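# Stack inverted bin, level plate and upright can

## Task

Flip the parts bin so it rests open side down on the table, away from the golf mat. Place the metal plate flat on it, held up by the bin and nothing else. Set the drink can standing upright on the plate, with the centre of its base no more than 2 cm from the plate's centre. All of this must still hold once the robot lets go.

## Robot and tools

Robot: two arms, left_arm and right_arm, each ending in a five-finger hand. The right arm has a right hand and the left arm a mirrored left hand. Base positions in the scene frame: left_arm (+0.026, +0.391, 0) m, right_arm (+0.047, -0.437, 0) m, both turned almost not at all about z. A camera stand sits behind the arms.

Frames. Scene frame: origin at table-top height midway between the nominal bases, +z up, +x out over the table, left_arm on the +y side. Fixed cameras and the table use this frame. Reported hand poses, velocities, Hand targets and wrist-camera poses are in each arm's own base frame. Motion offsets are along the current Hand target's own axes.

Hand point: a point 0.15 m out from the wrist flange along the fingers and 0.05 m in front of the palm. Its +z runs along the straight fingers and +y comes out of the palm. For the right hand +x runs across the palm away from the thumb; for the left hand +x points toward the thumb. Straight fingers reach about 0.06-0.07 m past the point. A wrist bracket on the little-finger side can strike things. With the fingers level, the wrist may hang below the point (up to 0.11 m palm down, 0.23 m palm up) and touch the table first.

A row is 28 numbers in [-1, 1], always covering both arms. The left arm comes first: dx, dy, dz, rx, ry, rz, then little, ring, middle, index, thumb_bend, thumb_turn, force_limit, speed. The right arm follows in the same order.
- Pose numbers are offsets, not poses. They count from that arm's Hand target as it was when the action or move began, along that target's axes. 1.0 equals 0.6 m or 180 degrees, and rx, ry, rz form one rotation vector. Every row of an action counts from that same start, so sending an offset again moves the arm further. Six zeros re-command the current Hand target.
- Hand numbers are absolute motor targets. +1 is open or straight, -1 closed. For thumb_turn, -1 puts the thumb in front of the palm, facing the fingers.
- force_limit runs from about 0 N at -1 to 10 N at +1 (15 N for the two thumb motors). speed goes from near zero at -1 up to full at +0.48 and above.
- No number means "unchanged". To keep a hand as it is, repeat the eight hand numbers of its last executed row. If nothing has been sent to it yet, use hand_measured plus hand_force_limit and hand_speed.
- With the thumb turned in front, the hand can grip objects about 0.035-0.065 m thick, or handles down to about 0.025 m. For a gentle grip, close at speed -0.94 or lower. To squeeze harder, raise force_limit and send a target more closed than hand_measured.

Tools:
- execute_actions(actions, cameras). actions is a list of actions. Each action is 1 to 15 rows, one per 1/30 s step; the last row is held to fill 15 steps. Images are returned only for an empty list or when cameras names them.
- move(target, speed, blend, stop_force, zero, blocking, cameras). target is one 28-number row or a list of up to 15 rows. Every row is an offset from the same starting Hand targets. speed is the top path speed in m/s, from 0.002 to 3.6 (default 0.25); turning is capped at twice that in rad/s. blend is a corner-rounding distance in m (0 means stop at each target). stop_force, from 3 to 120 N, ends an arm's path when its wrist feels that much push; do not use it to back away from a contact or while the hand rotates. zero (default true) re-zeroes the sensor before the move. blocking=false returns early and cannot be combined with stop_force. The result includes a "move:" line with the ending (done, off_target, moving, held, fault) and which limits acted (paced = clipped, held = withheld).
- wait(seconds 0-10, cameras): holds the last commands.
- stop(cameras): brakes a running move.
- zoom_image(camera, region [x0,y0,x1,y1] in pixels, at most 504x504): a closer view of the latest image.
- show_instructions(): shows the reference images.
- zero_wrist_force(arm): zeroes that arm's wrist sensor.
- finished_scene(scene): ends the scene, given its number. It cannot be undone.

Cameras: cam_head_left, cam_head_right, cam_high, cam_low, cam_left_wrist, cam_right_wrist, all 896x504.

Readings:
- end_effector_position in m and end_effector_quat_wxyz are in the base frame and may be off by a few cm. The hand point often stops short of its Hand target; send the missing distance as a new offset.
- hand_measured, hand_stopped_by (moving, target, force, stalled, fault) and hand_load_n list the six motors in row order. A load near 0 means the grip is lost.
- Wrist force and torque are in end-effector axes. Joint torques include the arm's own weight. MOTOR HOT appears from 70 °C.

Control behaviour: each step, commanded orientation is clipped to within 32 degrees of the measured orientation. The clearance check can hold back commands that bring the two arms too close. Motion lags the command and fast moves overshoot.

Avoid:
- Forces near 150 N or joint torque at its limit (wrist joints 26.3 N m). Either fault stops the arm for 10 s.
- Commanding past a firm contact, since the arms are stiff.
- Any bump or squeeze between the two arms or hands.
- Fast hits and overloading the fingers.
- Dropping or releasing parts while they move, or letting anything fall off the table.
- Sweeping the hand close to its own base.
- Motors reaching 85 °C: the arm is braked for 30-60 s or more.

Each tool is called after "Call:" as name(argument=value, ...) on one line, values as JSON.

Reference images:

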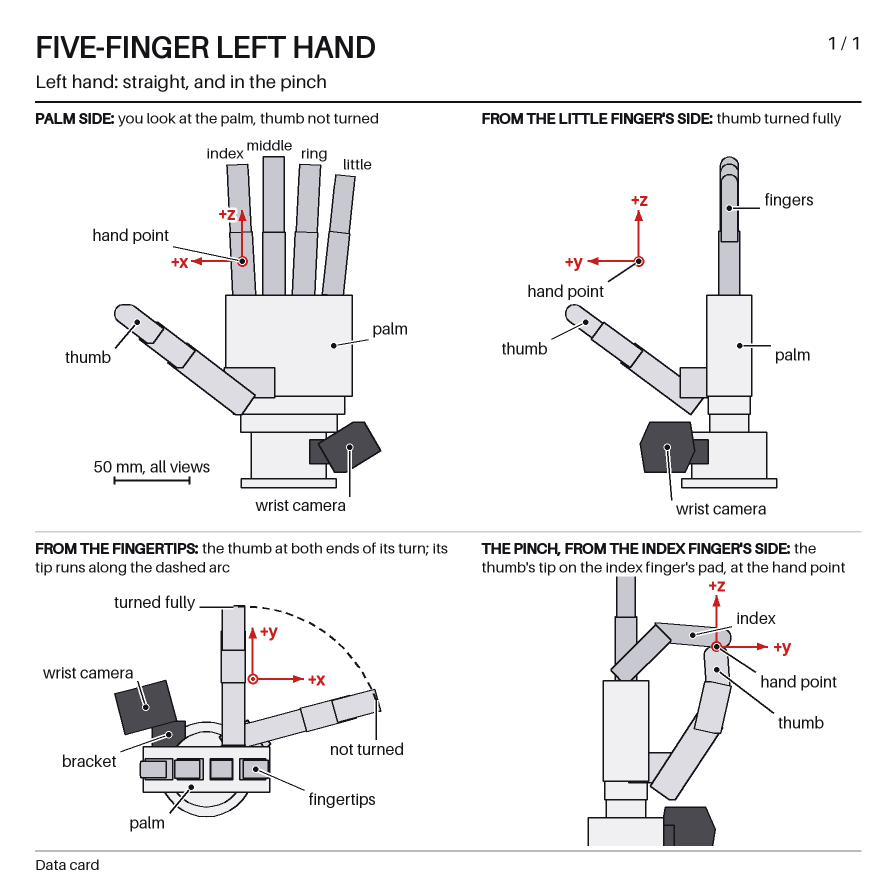

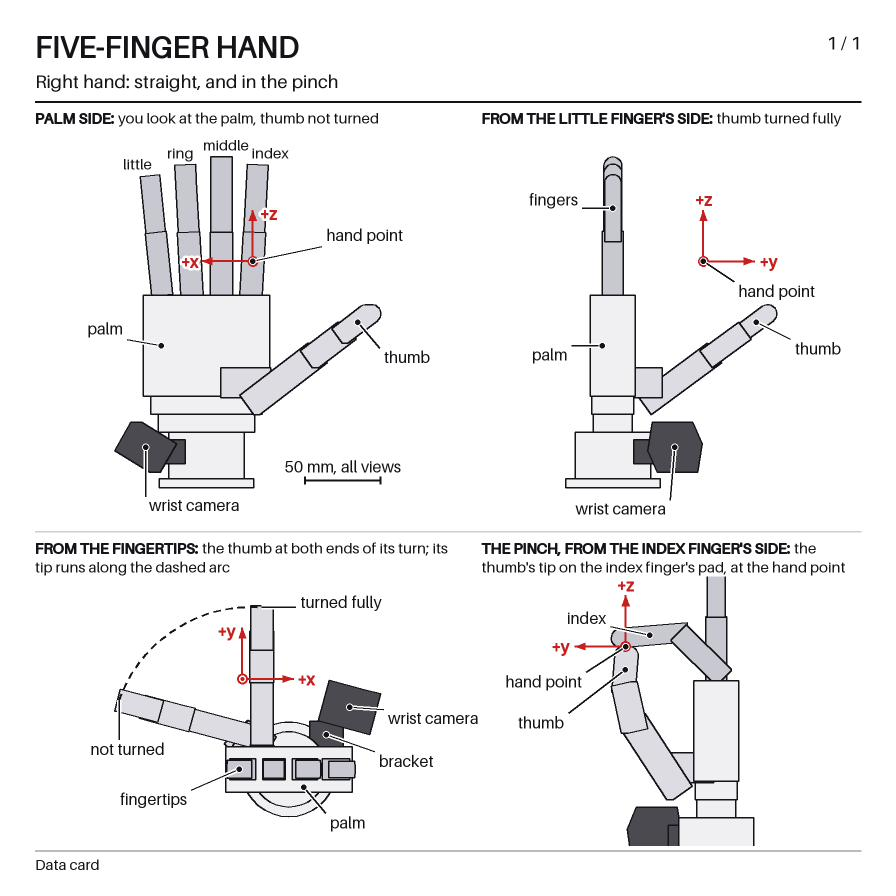

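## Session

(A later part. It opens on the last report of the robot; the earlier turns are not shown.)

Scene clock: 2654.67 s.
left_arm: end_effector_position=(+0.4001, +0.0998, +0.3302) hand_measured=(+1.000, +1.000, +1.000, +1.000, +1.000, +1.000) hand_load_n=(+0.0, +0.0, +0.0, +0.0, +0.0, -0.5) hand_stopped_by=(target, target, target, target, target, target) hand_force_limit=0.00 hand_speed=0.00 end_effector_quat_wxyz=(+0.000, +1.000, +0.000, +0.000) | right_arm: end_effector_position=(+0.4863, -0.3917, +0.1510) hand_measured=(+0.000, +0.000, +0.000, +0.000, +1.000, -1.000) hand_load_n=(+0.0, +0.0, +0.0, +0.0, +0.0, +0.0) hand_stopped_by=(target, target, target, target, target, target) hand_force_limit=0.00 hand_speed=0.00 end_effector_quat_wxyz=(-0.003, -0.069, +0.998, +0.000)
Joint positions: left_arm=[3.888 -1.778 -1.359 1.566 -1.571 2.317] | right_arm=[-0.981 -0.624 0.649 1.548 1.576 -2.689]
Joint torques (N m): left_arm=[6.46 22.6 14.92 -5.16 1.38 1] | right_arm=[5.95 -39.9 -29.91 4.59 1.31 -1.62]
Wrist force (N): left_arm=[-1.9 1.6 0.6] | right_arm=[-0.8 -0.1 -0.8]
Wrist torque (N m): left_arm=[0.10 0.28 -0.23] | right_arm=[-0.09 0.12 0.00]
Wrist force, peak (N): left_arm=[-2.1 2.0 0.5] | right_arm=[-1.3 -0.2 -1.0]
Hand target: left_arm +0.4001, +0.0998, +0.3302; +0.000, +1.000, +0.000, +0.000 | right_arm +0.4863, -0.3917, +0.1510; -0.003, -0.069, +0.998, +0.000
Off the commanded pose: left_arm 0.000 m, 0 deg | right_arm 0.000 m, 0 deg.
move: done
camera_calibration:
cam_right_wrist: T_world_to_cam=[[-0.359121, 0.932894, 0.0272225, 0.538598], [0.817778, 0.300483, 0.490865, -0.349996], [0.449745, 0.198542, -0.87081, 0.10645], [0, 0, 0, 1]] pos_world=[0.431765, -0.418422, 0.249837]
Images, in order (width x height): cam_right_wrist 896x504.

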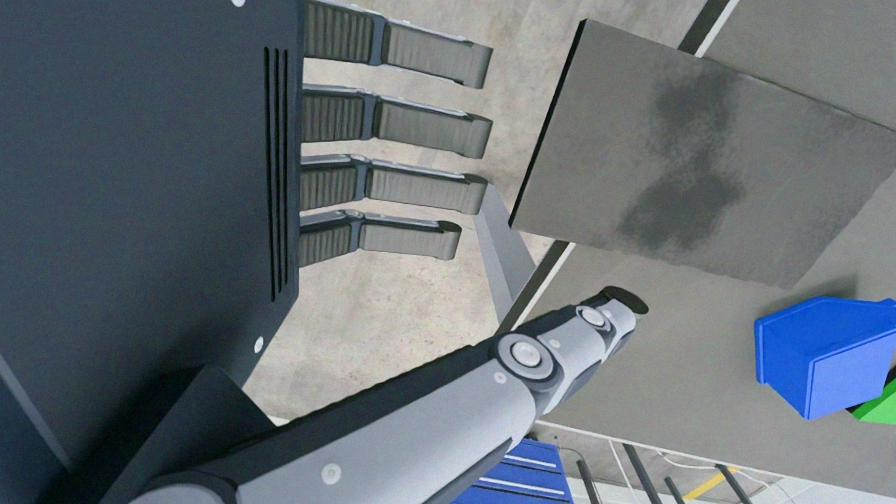

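Call:
move(target=[0,0,0,0,0,0,1,1,1,1,1,1,0,0, 0,0,0.2517,0,0,0,0,0,0,0,1,-1,0,0], speed=0.12, stop_force=6)

Call:
move(target=[0,0,0,0,0,0,1,1,1,1,1,1,0,0, 0,0.17,0,0,0,0,0,0,0,0,1,-1,0,0], speed=0.06, stop_force=4, cameras=["cam_right_wrist","cam_low"])

Scene clock: 2668.50 s.
left_arm: end_effector_position=(+0.4001, +0.0998, +0.3302) hand_measured=(+1.000, +1.000, +1.000, +1.000, +1.000, +1.000) hand_load_n=(+0.0, +0.0, +0.0, +0.0, +0.0, +0.0) hand_stopped_by=(target, target, target, target, target, target) hand_force_limit=0.00 hand_speed=0.00 end_effector_quat_wxyz=(+0.000, +1.000, +0.000, +0.000) | right_arm: end_effector_position=(+0.4855, -0.3919, +0.0000) hand_measured=(+0.000, +0.000, +0.000, +0.000, +1.000, -1.000) hand_load_n=(+0.0, +0.0, +0.0, +0.0, +0.0, +0.0) hand_stopped_by=(target, target, target, target, target, target) hand_force_limit=0.00 hand_speed=0.00 end_effector_quat_wxyz=(-0.003, -0.069, +0.998, +0.000)
Joint positions: left_arm=[3.888 -1.778 -1.359 1.566 -1.571 2.317] | right_arm=[-0.982 -0.534 0.867 1.239 1.576 -2.69]
Joint torques (N m): left_arm=[6.46 23.04 15.6 -5.15 1.55 0.89] | right_arm=[-4.7 -39.83 -5.99 0.5 -1.29 1.25]
Wrist force (N): left_arm=[-1.4 1.6 0.7] | right_arm=[-1.1 -0.1 -0.9]
Wrist torque (N m): left_arm=[0.09 0.22 -0.20] | right_arm=[-0.08 0.18 -0.01]
Wrist force, peak (N): left_arm=[-2.0 1.9 0.9] | right_arm=[-0.9 -0.3 -1.8]
Hand target: left_arm +0.4001, +0.0998, +0.3302; +0.000, +1.000, +0.000, +0.000 | right_arm +0.4855, -0.3919, +0.0000; -0.003, -0.069, +0.998, +0.000
Off the commanded pose: left_arm 0.000 m, 0 deg | right_arm 0.000 m, 0 deg.
move: done

Scene clock: 2671.17 s.
left_arm: end_effector_position=(+0.4001, +0.0998, +0.3302) hand_measured=(+1.000, +1.000, +1.000, +1.000, +1.000, +1.000) hand_load_n=(+0.0, +0.0, +0.0, +0.0, -0.5, +0.0) hand_stopped_by=(target, target, target, target, target, target) hand_force_limit=0.00 hand_speed=0.00 end_effector_quat_wxyz=(+0.000, +1.000, +0.000, +0.000) | right_arm: end_effector_position=(+0.4715, -0.2909, +0.0000) hand_measured=(+0.000, +0.000, +0.000, +0.000, +1.000, -1.000) hand_load_n=(+0.0, +0.0, +0.0, +0.0, +0.0, +0.5) hand_stopped_by=(target, target, target, target, target, target) hand_force_limit=0.00 hand_speed=0.00 end_effector_quat_wxyz=(-0.003, -0.069, +0.998, +0.000)
Joint positions: left_arm=[3.888 -1.778 -1.359 1.566 -1.571 2.317] | right_arm=[-0.901 -0.728 1.25 1.052 1.576 -2.609]
Joint torques (N m): left_arm=[6.8 23.23 15.19 -5.14 1.64 1.13] | right_arm=[5.46 -56.56 -4.85 0.54 -1.38 1.39]
Wrist force (N): left_arm=[-1.8 1.7 0.7] | right_arm=[-0.6 0.1 -0.8]
Wrist torque (N m): left_arm=[0.10 0.27 -0.22] | right_arm=[-0.05 0.10 -0.08]
Wrist force, peak (N): left_arm=[-2.0 1.9 0.9] | right_arm=[-1.0 -0.3 -1.1]
Hand target: left_arm +0.4001, +0.0998, +0.3302; +0.000, +1.000, +0.000, +0.000 | right_arm +0.4715, -0.2909, +0.0000; -0.003, -0.069, +0.998, +0.000
Off the commanded pose: left_arm 0.000 m, 0 deg | right_arm 0.000 m, 0 deg.
move: done
camera_calibration:
cam_right_wrist: T_world_to_cam=[[-0.359213, 0.932859, 0.0272085, 0.443426], [0.817782, 0.300586, 0.490796, -0.294056], [0.449665, 0.198551, -0.870849, -0.0384906], [0, 0, 0, 1]] pos_world=[0.417065, -0.317622, 0.0987369]
Images, in order (width x height): cam_low 896x504, cam_right_wrist 896x504.

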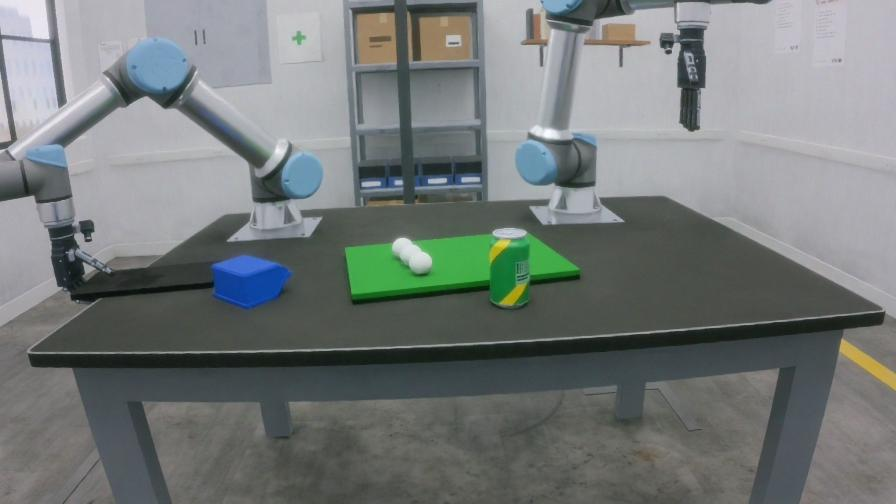

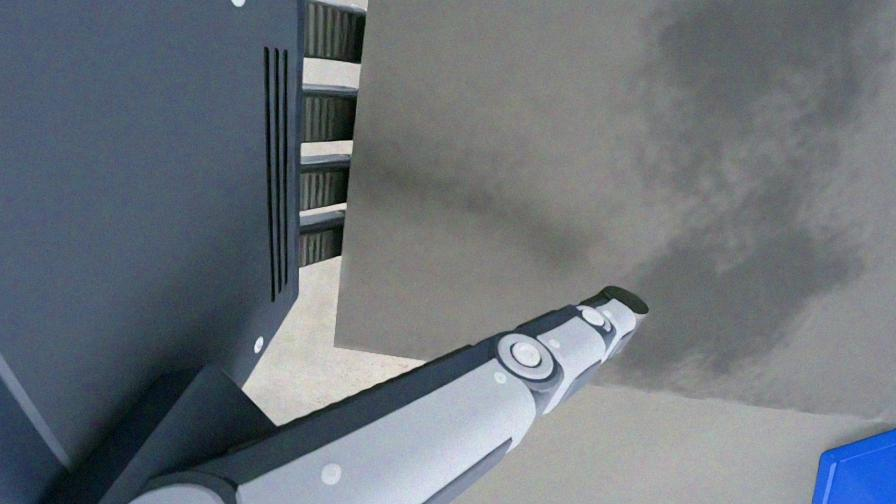

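Call:
move(target=[0,0,0,0,0,0,1,1,1,1,1,1,0,0, 0,0,-0.0233,0,0,0,0,0,0,0,1,-1,0,0], speed=0.03)

Call:
move(target=[0,0,0,0,0,0,1,1,1,1,1,1,0,0, 0,0,0,0,0,0,0,0,0,0,-0.9,-1,0.25,-0.75], cameras=["cam_right_wrist"])

Scene clock: 2685.77 s.
left_arm: end_effector_position=(+0.4001, +0.0998, +0.3302) hand_measured=(+1.000, +1.000, +1.000, +1.000, +1.000, +1.000) hand_load_n=(+0.0, +0.0, +0.0, +0.0, +0.0, +0.0) hand_stopped_by=(target, target, target, target, target, target) hand_force_limit=0.00 hand_speed=0.00 end_effector_quat_wxyz=(+0.000, +1.000, +0.000, +0.000) | right_arm: end_effector_position=(+0.4716, -0.2908, +0.0139) hand_measured=(+0.000, +0.000, +0.000, +0.000, +1.000, -1.000) hand_load_n=(+1.0, +1.5, +0.0, +0.0, +0.0, +0.0) hand_stopped_by=(target, target, target, target, target, target) hand_force_limit=0.00 hand_speed=0.00 end_effector_quat_wxyz=(-0.003, -0.069, +0.998, +0.000)
Joint positions: left_arm=[3.888 -1.778 -1.359 1.566 -1.571 2.317] | right_arm=[-0.901 -0.745 1.241 1.077 1.576 -2.609]
Joint torques (N m): left_arm=[5.89 22.09 14.97 -5.07 1.3 0.95] | right_arm=[6.17 -59.14 -29.15 5.55 -0.98 1.36]
Wrist force (N): left_arm=[-1.7 1.8 0.4] | right_arm=[-0.5 1.0 6.6]
Wrist torque (N m): left_arm=[0.14 0.24 -0.22] | right_arm=[-0.28 -0.25 -0.04]
Wrist force, peak (N): left_arm=[-1.9 1.9 0.9] | right_arm=[-0.5 0.9 6.7]
Hand target: left_arm +0.4001, +0.0998, +0.3302; +0.000, +1.000, +0.000, +0.000 | right_arm +0.4716, -0.2909, +0.0139; -0.003, -0.069, +0.998, +0.000
Off the commanded pose: left_arm 0.000 m, 0 deg | right_arm 0.000 m, 0 deg.
move: done

Scene clock: 2688.13 s.
left_arm: end_effector_position=(+0.4001, +0.0998, +0.3302) hand_measured=(+1.000, +1.000, +1.000, +1.000, +1.000, +1.000) hand_load_n=(+0.0, +0.0, +0.0, +0.0, +0.0, +0.0) hand_stopped_by=(target, target, target, target, target, target) hand_force_limit=0.00 hand_speed=0.00 end_effector_quat_wxyz=(+0.000, +1.000, +0.000, +0.000) | right_arm: end_effector_position=(+0.4716, -0.2908, +0.0139) hand_measured=(+0.000, +0.000, +0.000, +0.000, +0.256, -1.000) hand_load_n=(+2.5, +2.5, +0.5, +1.0, +9.0, +0.5) hand_stopped_by=(target, target, target, target, force, target) hand_force_limit=0.25 hand_speed=-0.75 end_effector_quat_wxyz=(-0.003, -0.069, +0.998, +0.000)
Joint positions: left_arm=[3.888 -1.778 -1.359 1.566 -1.571 2.317] | right_arm=[-0.901 -0.745 1.241 1.077 1.576 -2.609]
Joint torques (N m): left_arm=[6.26 22.56 15.13 -5.05 1.5 1.06] | right_arm=[6.45 -58.2 -28.44 4.69 0.97 1.39]
Wrist force (N): left_arm=[-1.8 1.9 0.5] | right_arm=[-0.6 1.1 5.9]
Wrist torque (N m): left_arm=[0.14 0.26 -0.23] | right_arm=[-0.53 -0.35 -0.14]
Wrist force, peak (N): left_arm=[-1.8 2.0 0.6] | right_arm=[-0.6 1.1 6.9]
Hand target: left_arm +0.4001, +0.0998, +0.3302; +0.000, +1.000, +0.000, +0.000 | right_arm +0.4716, -0.2909, +0.0139; -0.003, -0.069, +0.998, +0.000
Off the commanded pose: left_arm 0.000 m, 0 deg | right_arm 0.000 m, 0 deg.
move: done
camera_calibration:
cam_right_wrist: T_world_to_cam=[[-0.359213, 0.932859, 0.0272085, 0.443045], [0.817782, 0.300586, 0.490796, -0.300927], [0.449665, 0.198551, -0.870849, -0.0262987], [0, 0, 0, 1]] pos_world=[0.417065, -0.317622, 0.112737]
Images, in order (width x height): cam_right_wrist 896x504.

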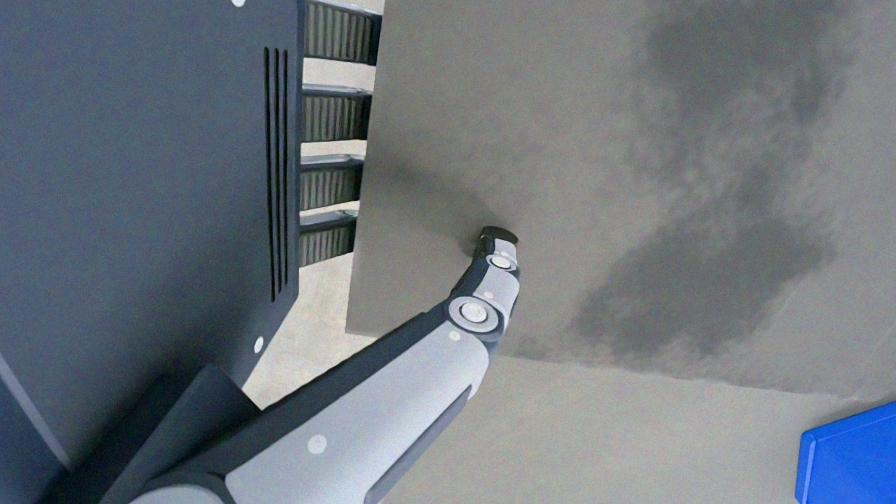

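Call:
move(target=[0,0,0,0,0,0,1,1,1,1,1,1,0,0, 0,0.0208,-0.1113,0.0833,0,0,0,0,0,0,-0.9,-1,0.25,-0.75], speed=0.08, cameras=["cam_right_wrist","cam_low","cam_high"])

Scene clock: 2710.63 s.
left_arm: end_effector_position=(+0.4001, +0.0998, +0.3302) hand_measured=(+1.000, +1.000, +1.000, +1.000, +1.000, +1.000) hand_load_n=(+0.0, +0.0, +0.0, +0.0, +0.0, +0.0) hand_stopped_by=(target, target, target, target, target, target) hand_force_limit=0.00 hand_speed=0.00 end_effector_quat_wxyz=(+0.000, +1.000, +0.000, +0.000) | right_arm: end_effector_position=(+0.4702, -0.2784, +0.0807) hand_measured=(+0.000, +0.000, +0.000, +0.000, +0.256, -1.000) hand_load_n=(+2.0, +3.0, +0.5, +1.5, +9.5, +0.5) hand_stopped_by=(target, target, target, target, force, target) hand_force_limit=0.25 hand_speed=-0.75 end_effector_quat_wxyz=(+0.006, -0.068, +0.989, -0.130)
Joint positions: left_arm=[3.888 -1.778 -1.359 1.566 -1.571 2.317] | right_arm=[-0.819 -0.973 1.379 0.953 1.725 -2.545]
Joint torques (N m): left_arm=[5.8 21.64 14.77 -4.86 1.5 0.91] | right_arm=[5.9 -53.24 -8.44 -0.42 2.4 1.08]
Wrist force (N): left_arm=[-1.8 1.7 0.4] | right_arm=[-0.7 3.8 4.5]
Wrist torque (N m): left_arm=[0.13 0.25 -0.23] | right_arm=[-0.72 -0.37 0.07]
Wrist force, peak (N): left_arm=[-2.1 1.9 0.6] | right_arm=[-0.2 -2.6 5.9]
Hand target: left_arm +0.4001, +0.0998, +0.3302; +0.000, +1.000, +0.000, +0.000 | right_arm +0.4702, -0.2784, +0.0807; +0.006, -0.068, +0.989, -0.131
Off the commanded pose: left_arm 0.000 m, 0 deg | right_arm 0.000 m, 0 deg.
move: done
camera_calibration:
cam_right_wrist: T_world_to_cam=[[-0.35697, 0.906545, -0.225276, 0.441155], [0.800725, 0.421159, 0.425987, -0.289545], [0.481053, -0.0283196, -0.876234, -0.0476043], [0, 0, 0, 1]] pos_world=[0.412225, -0.279331, 0.181012]
Images, in order (width x height): cam_high 896x504, cam_low 896x504, cam_right_wrist 896x504.

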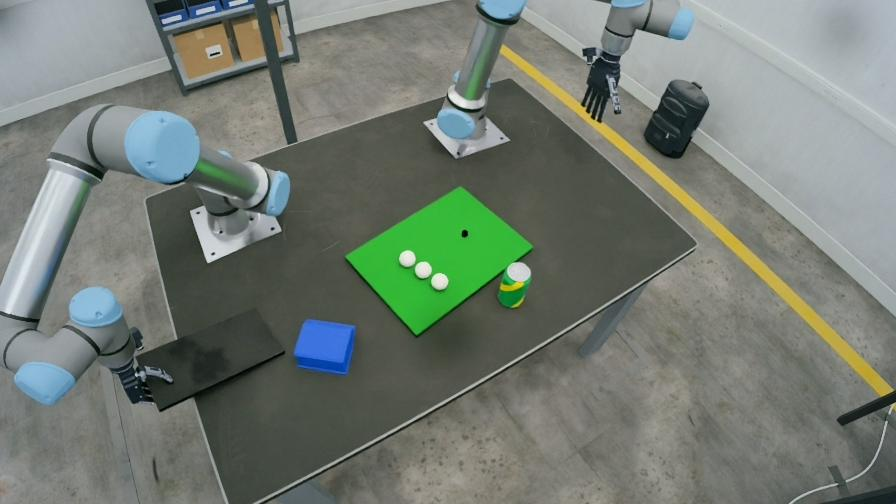

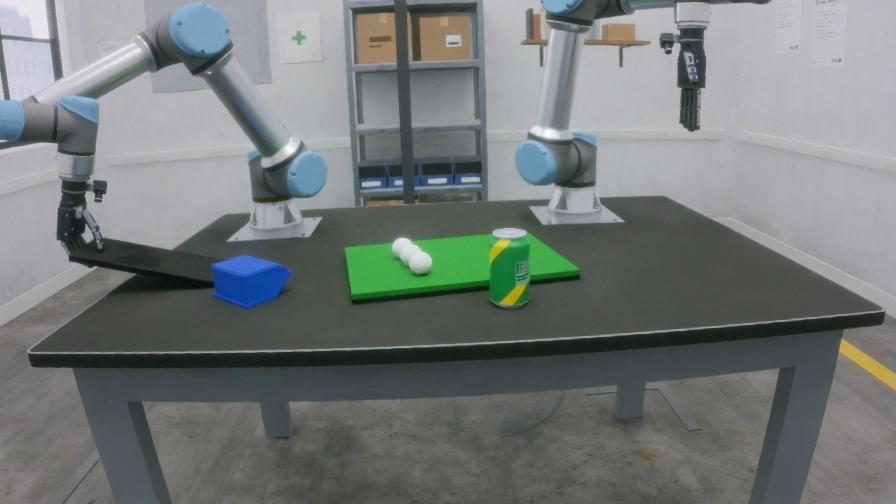

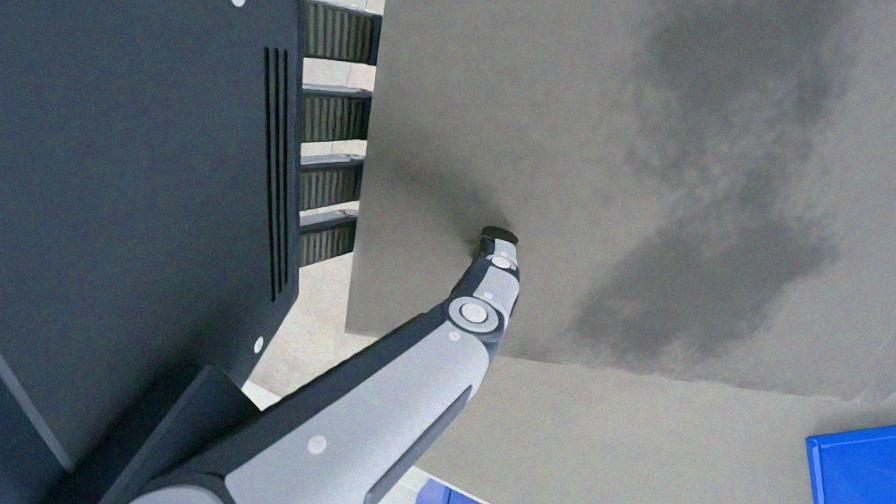

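Call:
move(target=[[0,0,0,0,0,0,1,1,1,1,1,1,0,0, 0,0.0172,-0.1005,0.075,0,0,0,0,0,0,-0.9,-1,0.25,-0.75],[0,0,0,0,0,0,1,1,1,1,1,1,0,0, 0,0.0577,-0.1943,0.15,0,0,0,0,0,0,-0.9,-1,0.25,-0.75]], speed=0.08, blend=0.005, cameras=["cam_right_wrist","cam_low","cam_high"])

Scene clock: 2720.77 s.
left_arm: end_effector_position=(+0.4001, +0.0998, +0.3302) hand_measured=(+1.000, +1.000, +1.000, +1.000, +1.000, +1.000) hand_load_n=(+0.0, +0.0, +0.0, +0.0, +0.0, +0.0) hand_stopped_by=(target, target, target, target, target, target) hand_force_limit=0.00 hand_speed=0.00 end_effector_quat_wxyz=(+0.000, +1.000, +0.000, +0.000) | right_arm: end_effector_position=(+0.4621, -0.2153, +0.1843) hand_measured=(+0.000, +0.000, +0.000, +0.000, +0.258, -1.000) hand_load_n=(+1.0, +2.5, +1.5, +3.0, +15.0, +1.0) hand_stopped_by=(target, target, target, target, force, target) hand_force_limit=0.25 hand_speed=-0.75 end_effector_quat_wxyz=(+0.022, -0.065, +0.931, -0.358)
Joint positions: left_arm=[3.888 -1.778 -1.359 1.566 -1.571 2.317] | right_arm=[-0.548 -1.293 1.581 0.768 2.119 -2.406]
Joint torques (N m): left_arm=[5.39 22.46 13.94 -5.05 1.37 1.16] | right_arm=[6.37 -42.61 -10.02 -1.53 3.42 1.36]
Wrist force (N): left_arm=[-1.9 1.8 0.6] | right_arm=[0.1 5.8 2.1]
Wrist torque (N m): left_arm=[0.12 0.28 -0.23] | right_arm=[-0.86 -0.24 0.11]
Wrist force, peak (N): left_arm=[-2.1 2.1 0.7] | right_arm=[-0.4 5.7 3.8]
Hand target: left_arm +0.4001, +0.0998, +0.3302; +0.000, +1.000, +0.000, +0.000 | right_arm +0.4621, -0.2153, +0.1843; +0.022, -0.065, +0.931, -0.358
Off the commanded pose: left_arm 0.000 m, 0 deg | right_arm 0.000 m, 0 deg.
move: done
camera_calibration:
cam_right_wrist: T_world_to_cam=[[-0.330984, 0.702069, -0.630515, 0.422988], [0.777521, 0.581521, 0.239362, -0.274121], [0.534706, -0.411013, -0.738347, -0.0836697], [0, 0, 0, 1]] pos_world=[0.397876, -0.171949, 0.270537]
Images, in order (width x height): cam_high 896x504, cam_low 896x504, cam_right_wrist 896x504.

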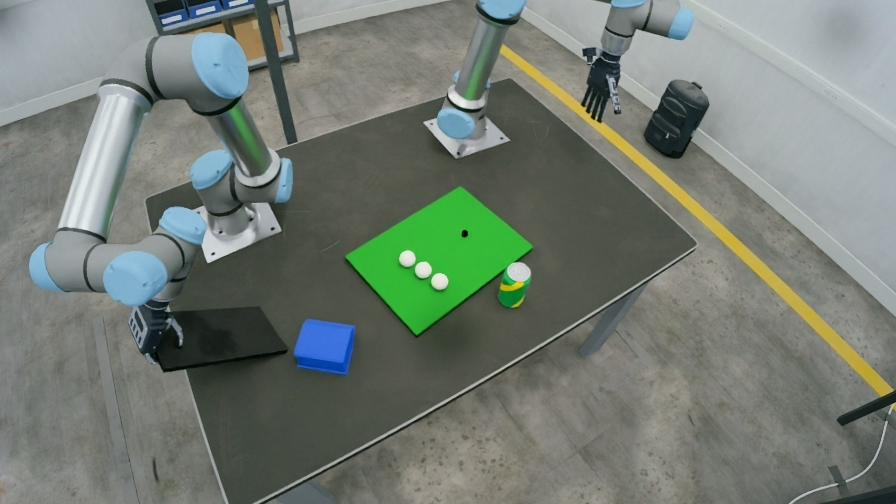

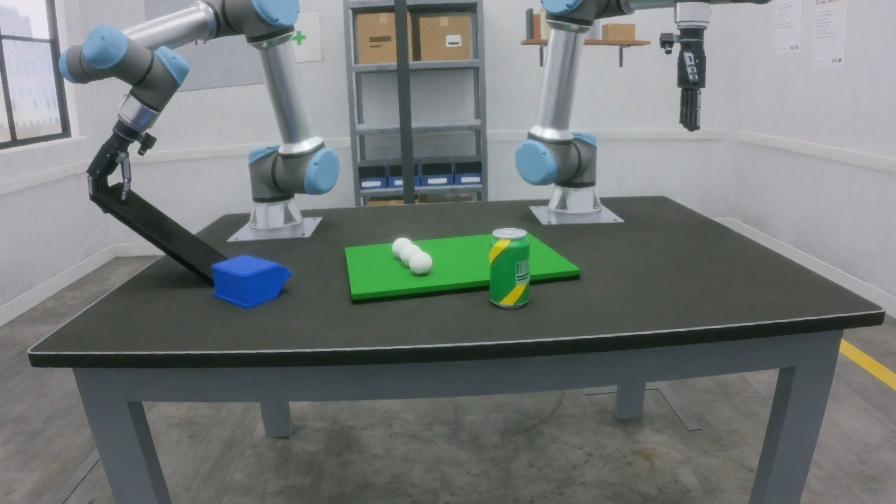

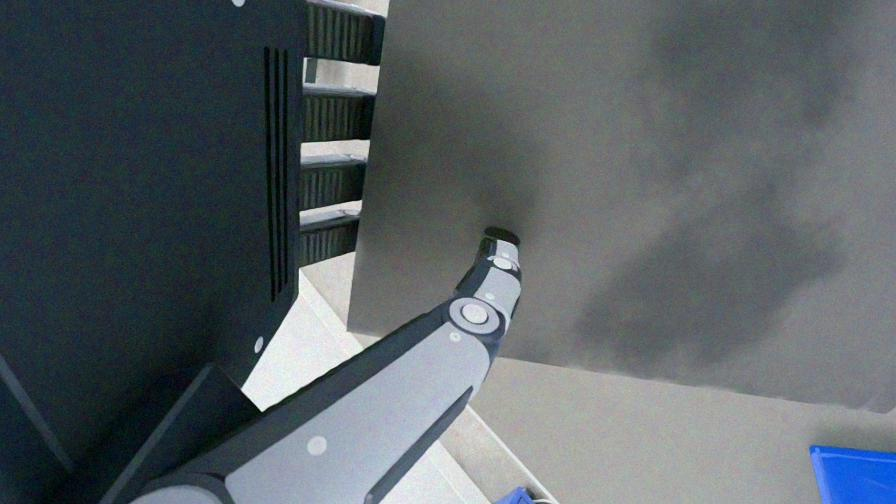

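Call:
move(target=[[0,0,0,0,0,0,1,1,1,1,1,1,0,0, -0.1015,0.0281,-0.0253,0,-0.0743,-0.0826,0,0,0,0,-0.9,-1,0.25,-0.75],[0,0,0,0,0,0,1,1,1,1,1,1,0,0, -0.1838,0.0801,-0.0722,0,-0.1487,-0.1651,0,0,0,0,-0.9,-1,0.25,-0.75],[0,0,0,0,0,0,1,1,1,1,1,1,0,0, -0.2373,0.1501,-0.1352,0,-0.2230,-0.2477,0,0,0,0,-0.9,-1,0.25,-0.75]], speed=0.1, blend=0.01, cameras=["cam_right_wrist","cam_low","cam_high"])

Scene clock: 2746.80 s.
left_arm: end_effector_position=(+0.4001, +0.0998, +0.3302) hand_measured=(+1.000, +1.000, +1.000, +1.000, +1.000, +1.000) hand_load_n=(+0.0, +0.0, -0.5, +0.0, +0.0, +0.0) hand_stopped_by=(target, target, target, target, target, target) hand_force_limit=0.00 hand_speed=0.00 end_effector_quat_wxyz=(+0.000, +1.000, +0.000, +0.000) | right_arm: end_effector_position=(+0.5865, -0.0757, +0.1835) hand_measured=(+0.000, +0.000, +0.000, +0.000, +0.258, -1.000) hand_load_n=(+0.0, +1.0, +1.5, +5.5, +15.0, +3.0) hand_stopped_by=(target, target, target, target, force, target) hand_force_limit=0.25 hand_speed=-0.75 end_effector_quat_wxyz=(+0.198, -0.522, +0.775, -0.296)
Joint positions: left_arm=[3.888 -1.778 -1.359 1.566 -1.571 2.317] | right_arm=[-0.414 -1.238 1.463 0.618 1.555 -3.164]
Joint torques (N m): left_arm=[5.93 21.89 14.46 -5.22 1.51 0.92] | right_arm=[5.77 -23.96 -35.29 1.4 -1.57 -1.82]
Wrist force (N): left_arm=[-1.8 1.7 0.7] | right_arm=[-1.0 5.6 2.3]
Wrist torque (N m): left_arm=[0.11 0.27 -0.22] | right_arm=[-0.76 0.20 0.22]
Wrist force, peak (N): left_arm=[-2.0 2.1 0.8] | right_arm=[0.3 6.2 2.5]
Hand target: left_arm +0.4001, +0.0998, +0.3302; +0.000, +1.000, +0.000, +0.000 | right_arm +0.5865, -0.0757, +0.1835; +0.198, -0.522, +0.775, -0.296
Off the commanded pose: left_arm 0.000 m, 0 deg | right_arm 0.000 m, 0 deg.
move: done
camera_calibration:
cam_right_wrist: T_world_to_cam=[[-0.775805, 0.0672414, -0.627379, 0.577921], [-0.113657, 0.963149, 0.243775, 0.0989364], [0.620651, 0.260428, -0.739574, -0.0927987], [0, 0, 0, 1]] pos_world=[0.517195, -0.109983, 0.269826]
Images, in order (width x height): cam_high 896x504, cam_low 896x504, cam_right_wrist 896x504.

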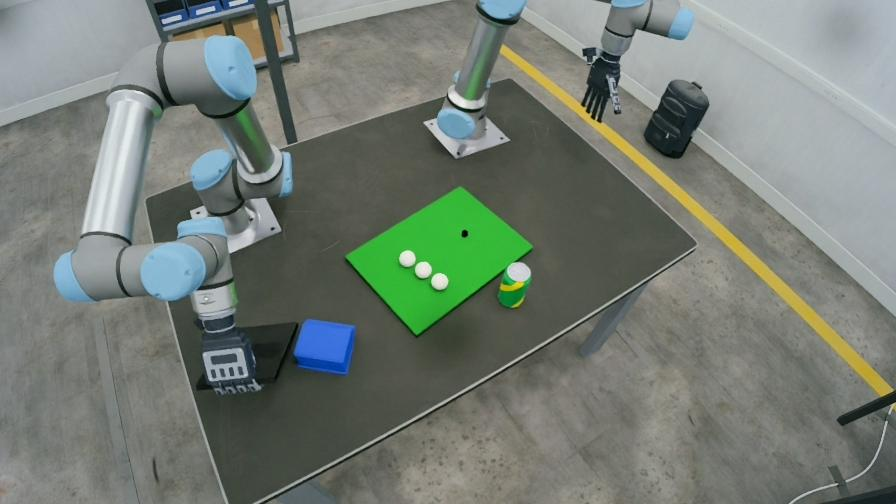

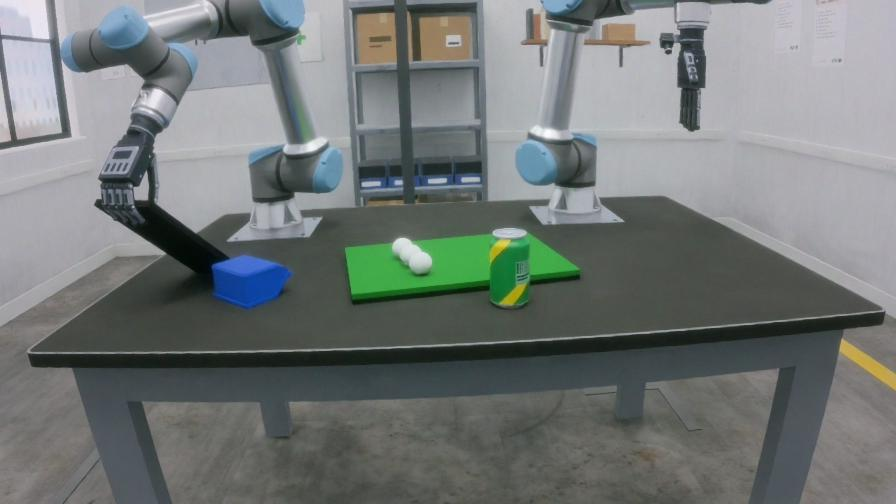

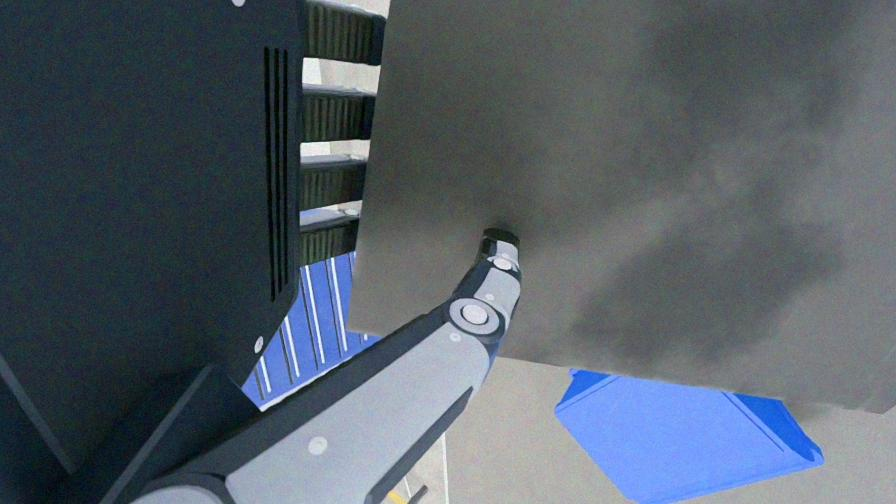

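Call:
move(target=[[0,0,0,0,0,0,1,1,1,1,1,1,0,0, -0.1015,0.0281,-0.0253,0,-0.0743,-0.0826,0,0,0,0,-0.9,-1,0.25,-0.75],[0,0,0,0,0,0,1,1,1,1,1,1,0,0, -0.1933,0.0720,-0.0648,0,-0.1487,-0.1651,0,0,0,0,-0.9,-1,0.25,-0.75],[0,0,0,0,0,0,1,1,1,1,1,1,0,0, -0.2597,0.1414,-0.1274,0,-0.2305,-0.2560,0,0,0,0,-0.9,-1,0.25,-0.75]], speed=0.1, blend=0.01, cameras=["cam_right_wrist","cam_low","cam_high","cam_head_right"])

Call:
zoom_image(camera="cam_low", region=[120, 150, 370, 330])

Scene clock: 2768.53 s.
left_arm: end_effector_position=(+0.4001, +0.0998, +0.3302) hand_measured=(+1.000, +1.000, +1.000, +1.000, +1.000, +1.000) hand_load_n=(+0.0, +0.0, +0.0, +0.0, +0.0, +0.0) hand_stopped_by=(target, target, target, target, target, target) hand_force_limit=0.00 hand_speed=0.00 end_effector_quat_wxyz=(+0.000, +1.000, +0.000, +0.000) | right_arm: end_effector_position=(+0.5395, +0.1116, +0.1836) hand_measured=(+0.000, +0.000, +0.000, +0.000, +0.258, -1.000) hand_load_n=(+0.0, +0.0, +1.0, +6.5, +15.5, +2.5) hand_stopped_by=(target, target, target, target, force, target) hand_force_limit=0.25 hand_speed=-0.75 end_effector_quat_wxyz=(-0.323, +0.846, -0.396, +0.150)
Joint positions: left_arm=[3.888 -1.778 -1.359 1.566 -1.571 2.317] | right_arm=[-0.269 -1.192 1.455 0.84 0.991 -3.964]
Joint torques (N m): left_arm=[5.33 21.45 14.51 -5.18 1.45 0.95] | right_arm=[6.83 -24.31 -32.49 3.38 -3.91 -1.7]
Wrist force (N): left_arm=[-1.8 1.9 0.6] | right_arm=[-0.9 6.3 2.4]
Wrist torque (N m): left_arm=[0.14 0.26 -0.23] | right_arm=[-0.70 0.31 0.18]
Wrist force, peak (N): left_arm=[-1.9 2.1 0.8] | right_arm=[-1.2 6.8 2.7]
Hand target: left_arm +0.4001, +0.0998, +0.3302; +0.000, +1.000, +0.000, +0.000 | right_arm +0.5395, +0.1117, +0.1836; -0.323, +0.846, -0.396, +0.150
Off the commanded pose: left_arm 0.000 m, 0 deg | right_arm 0.000 m, 0 deg.
move: done
camera_calibration:
cam_right_wrist: T_world_to_cam=[[-0.42597, -0.650805, -0.628492, 0.420507], [-0.902849, 0.350634, 0.248837, 0.406323], [0.0584264, 0.67343, -0.736938, 0.144454], [0, 0, 0, 1]] pos_world=[0.537532, 0.0339175, 0.269631]
Images, in order (width x height): cam_head_right 896x504, cam_high 896x504, cam_low 896x504, cam_right_wrist 896x504.

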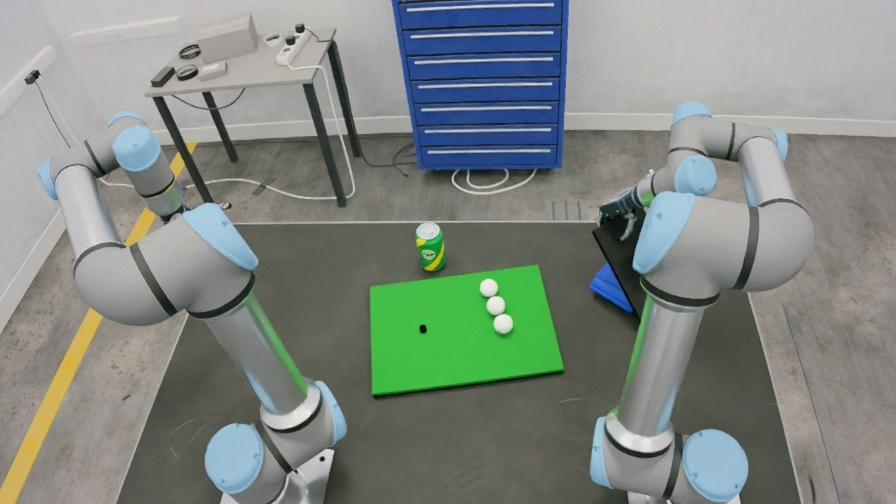

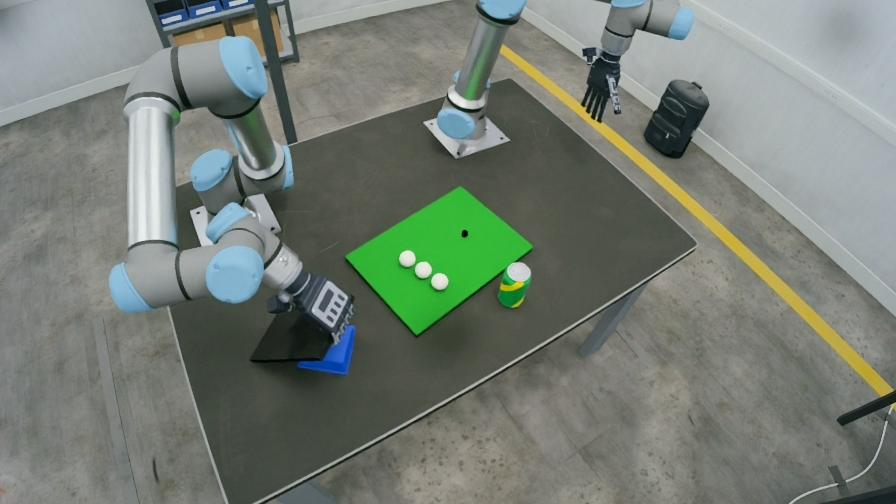

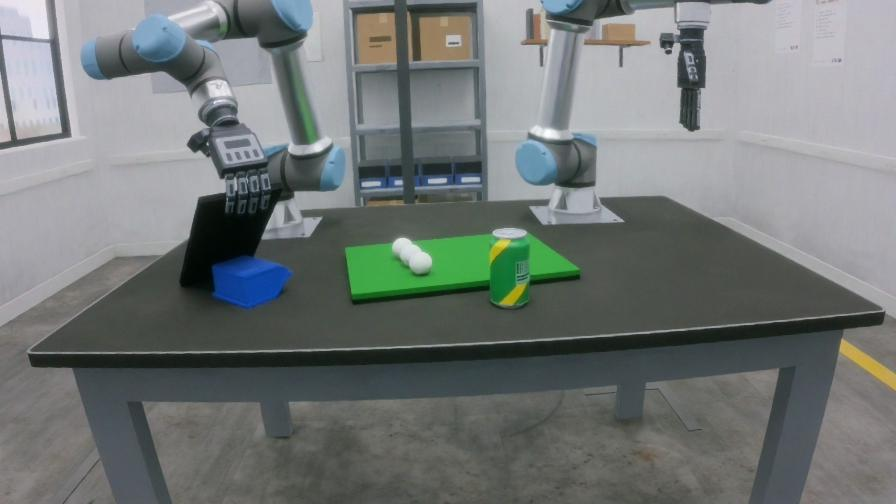

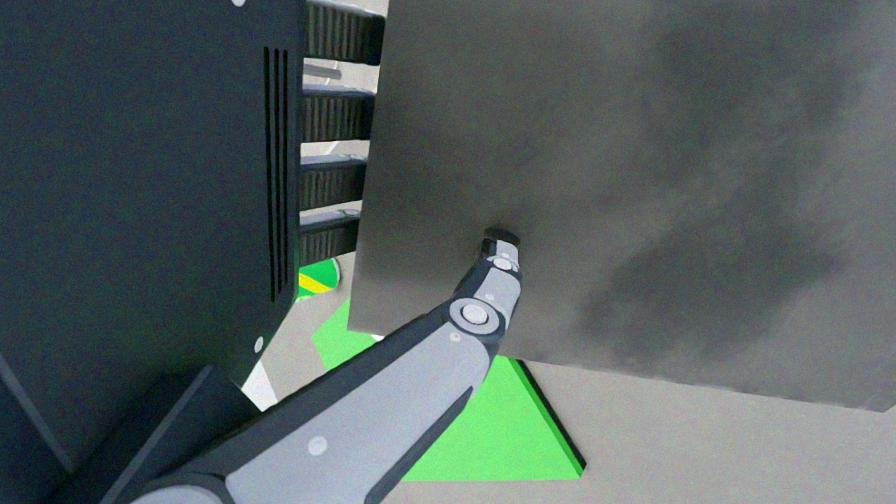

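Scaled by 2.016.

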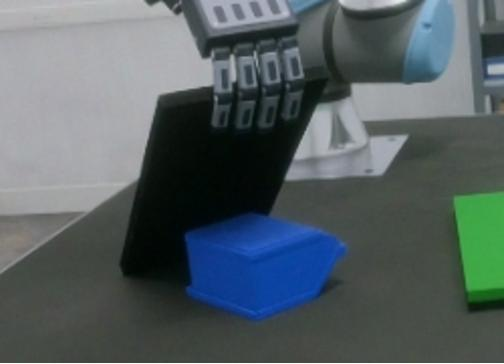

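Call:
move(target=[[0,0,0,0,0,0,1,1,1,1,1,1,0,0, -0.1014,0.0281,-0.0253,0,-0.0743,-0.0826,0,0,0,0,-0.9,-1,0.25,-0.75],[0,0,0,0,0,0,1,1,1,1,1,1,0,0, -0.0832,0.0654,-0.0589,0,-0.0743,-0.0826,0,0,0,0,-0.9,-1,0.25,-0.75],[0,0,0,0,0,0,1,1,1,1,1,1,0,0, 0.0183,0.0373,-0.0336,0,0,0,0,0,0,0,-0.9,-1,0.25,-0.75],[0,0,0,0,0,0,1,1,1,1,1,1,0,0, 0.1264,0.0368,-0.0331,0,0.0743,0.0826,0,0,0,0,-0.9,-1,0.25,-0.75]], speed=0.12, blend=0.005, cameras=["cam_right_wrist","cam_low","cam_high","cam_head_right"])

Call:
zoom_image(camera="cam_low", region=[120, 150, 370, 330])

Scene clock: 2857.90 s.
left_arm: end_effector_position=(+0.4001, +0.0998, +0.3302) hand_measured=(+1.000, +1.000, +1.000, +1.000, +1.000, +1.000) hand_load_n=(+0.0, +0.0, +0.0, +0.0, +0.0, +0.0) hand_stopped_by=(target, target, target, target, target, target) hand_force_limit=0.00 hand_speed=0.00 end_effector_quat_wxyz=(+0.000, +1.000, +0.000, +0.000) | right_arm: end_effector_position=(+0.5653, +0.0344, +0.1835) hand_measured=(+0.000, +0.000, +0.000, +0.000, +0.258, -1.000) hand_load_n=(+1.0, +2.5, +1.5, +3.5, +15.5, -2.0) hand_stopped_by=(target, target, target, target, force, target) hand_force_limit=0.25 hand_speed=-0.75 end_effector_quat_wxyz=(-0.291, +0.765, -0.537, +0.204)
Joint positions: left_arm=[3.888 -1.778 -1.359 1.566 -1.571 2.317] | right_arm=[-0.37 -1.22 1.467 0.734 1.118 -3.718]
Joint torques (N m): left_arm=[6.05 20.49 13.75 -5.07 1.62 1.02] | right_arm=[-0.9 -24.14 -32.27 -1.6 -0.04 1.43]
Wrist force (N): left_arm=[-2.1 1.8 0.8] | right_arm=[0.5 4.7 2.3]
Wrist torque (N m): left_arm=[0.11 0.31 -0.24] | right_arm=[-0.78 -0.22 -0.11]
Wrist force, peak (N): left_arm=[-2.1 1.9 0.8] | right_arm=[-0.9 6.7 2.6]
Hand target: left_arm +0.4001, +0.0998, +0.3302; +0.000, +1.000, +0.000, +0.000 | right_arm +0.5653, +0.0344, +0.1835; -0.291, +0.765, -0.537, +0.204
Off the commanded pose: left_arm 0.000 m, 0 deg | right_arm 0.000 m, 0 deg.
move: done
camera_calibration:
cam_right_wrist: T_world_to_cam=[[-0.622701, -0.467163, -0.627696, 0.485907], [-0.728683, 0.638493, 0.247685, 0.348601], [0.28507, 0.611625, -0.738004, 0.0690642], [0, 0, 0, 1]] pos_world=[0.536906, -0.0378235, 0.269628]
Images, in order (width x height): cam_head_right 896x504, cam_high 896x504, cam_low 896x504, cam_right_wrist 896x504.

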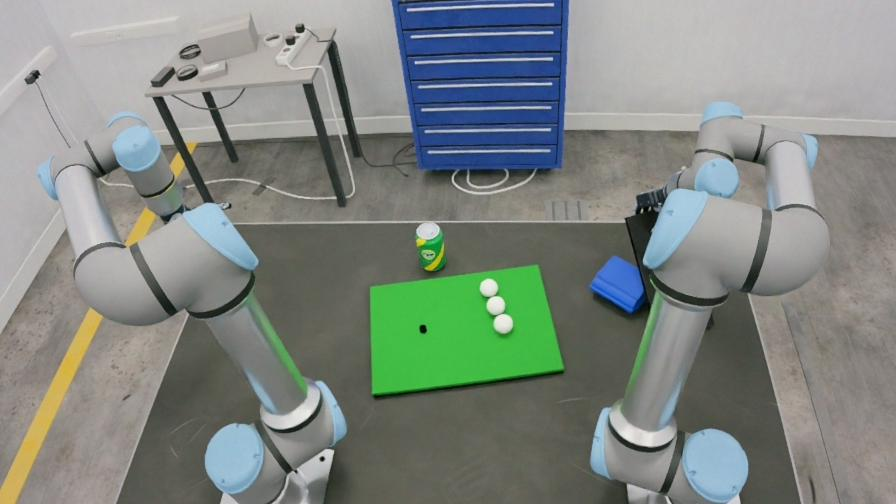

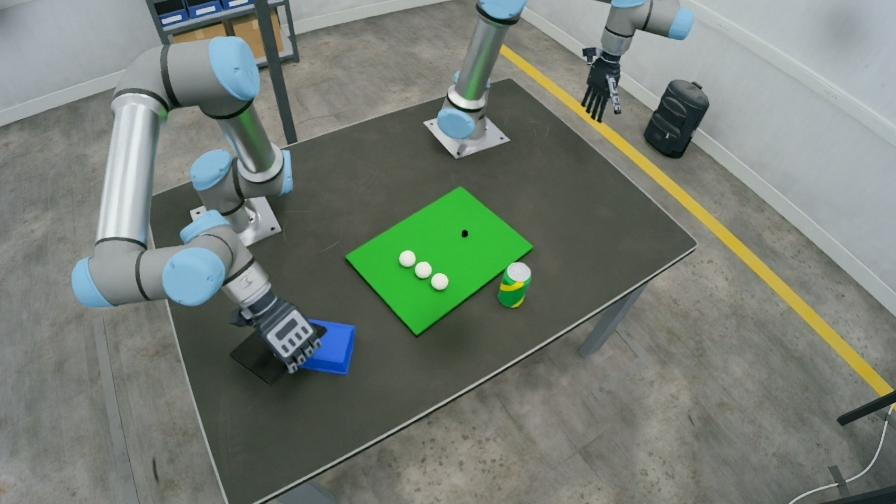

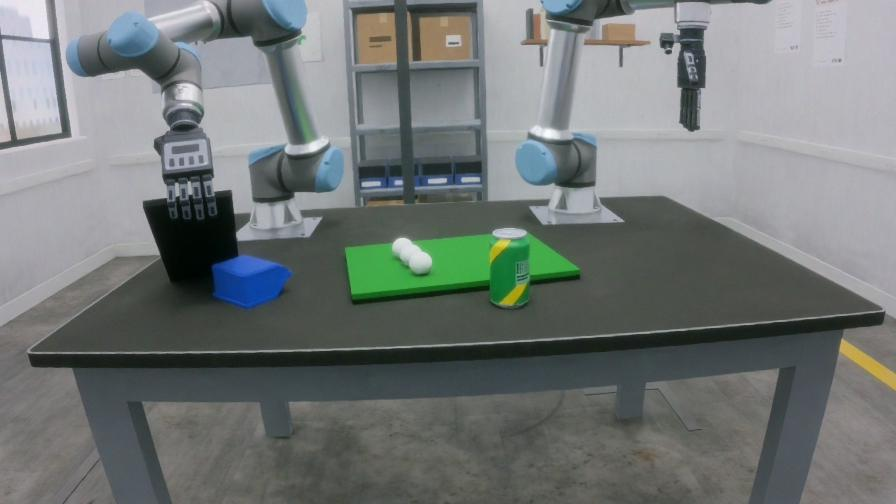

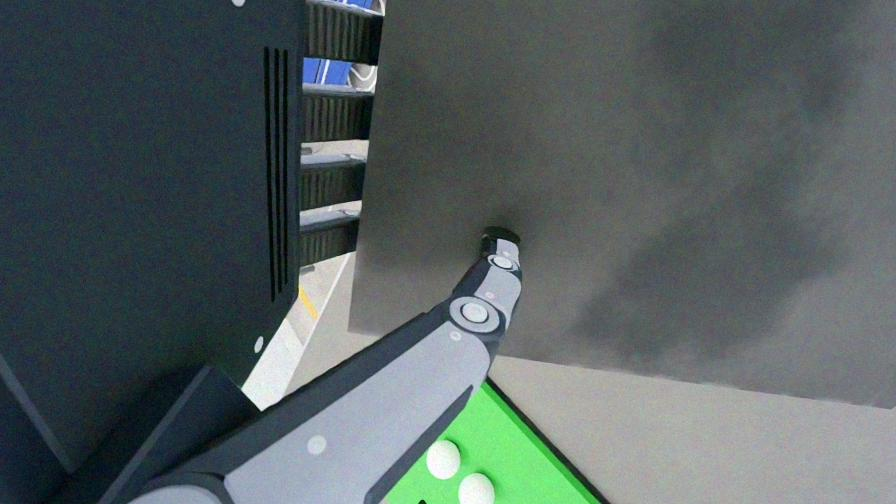

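Scaled by 2.016.

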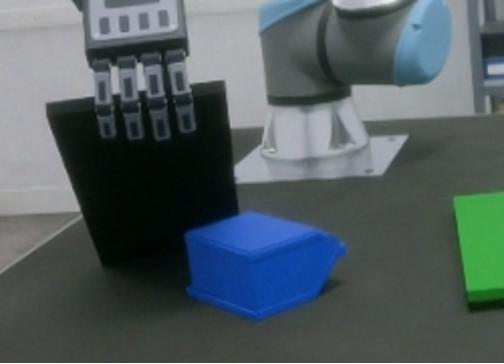

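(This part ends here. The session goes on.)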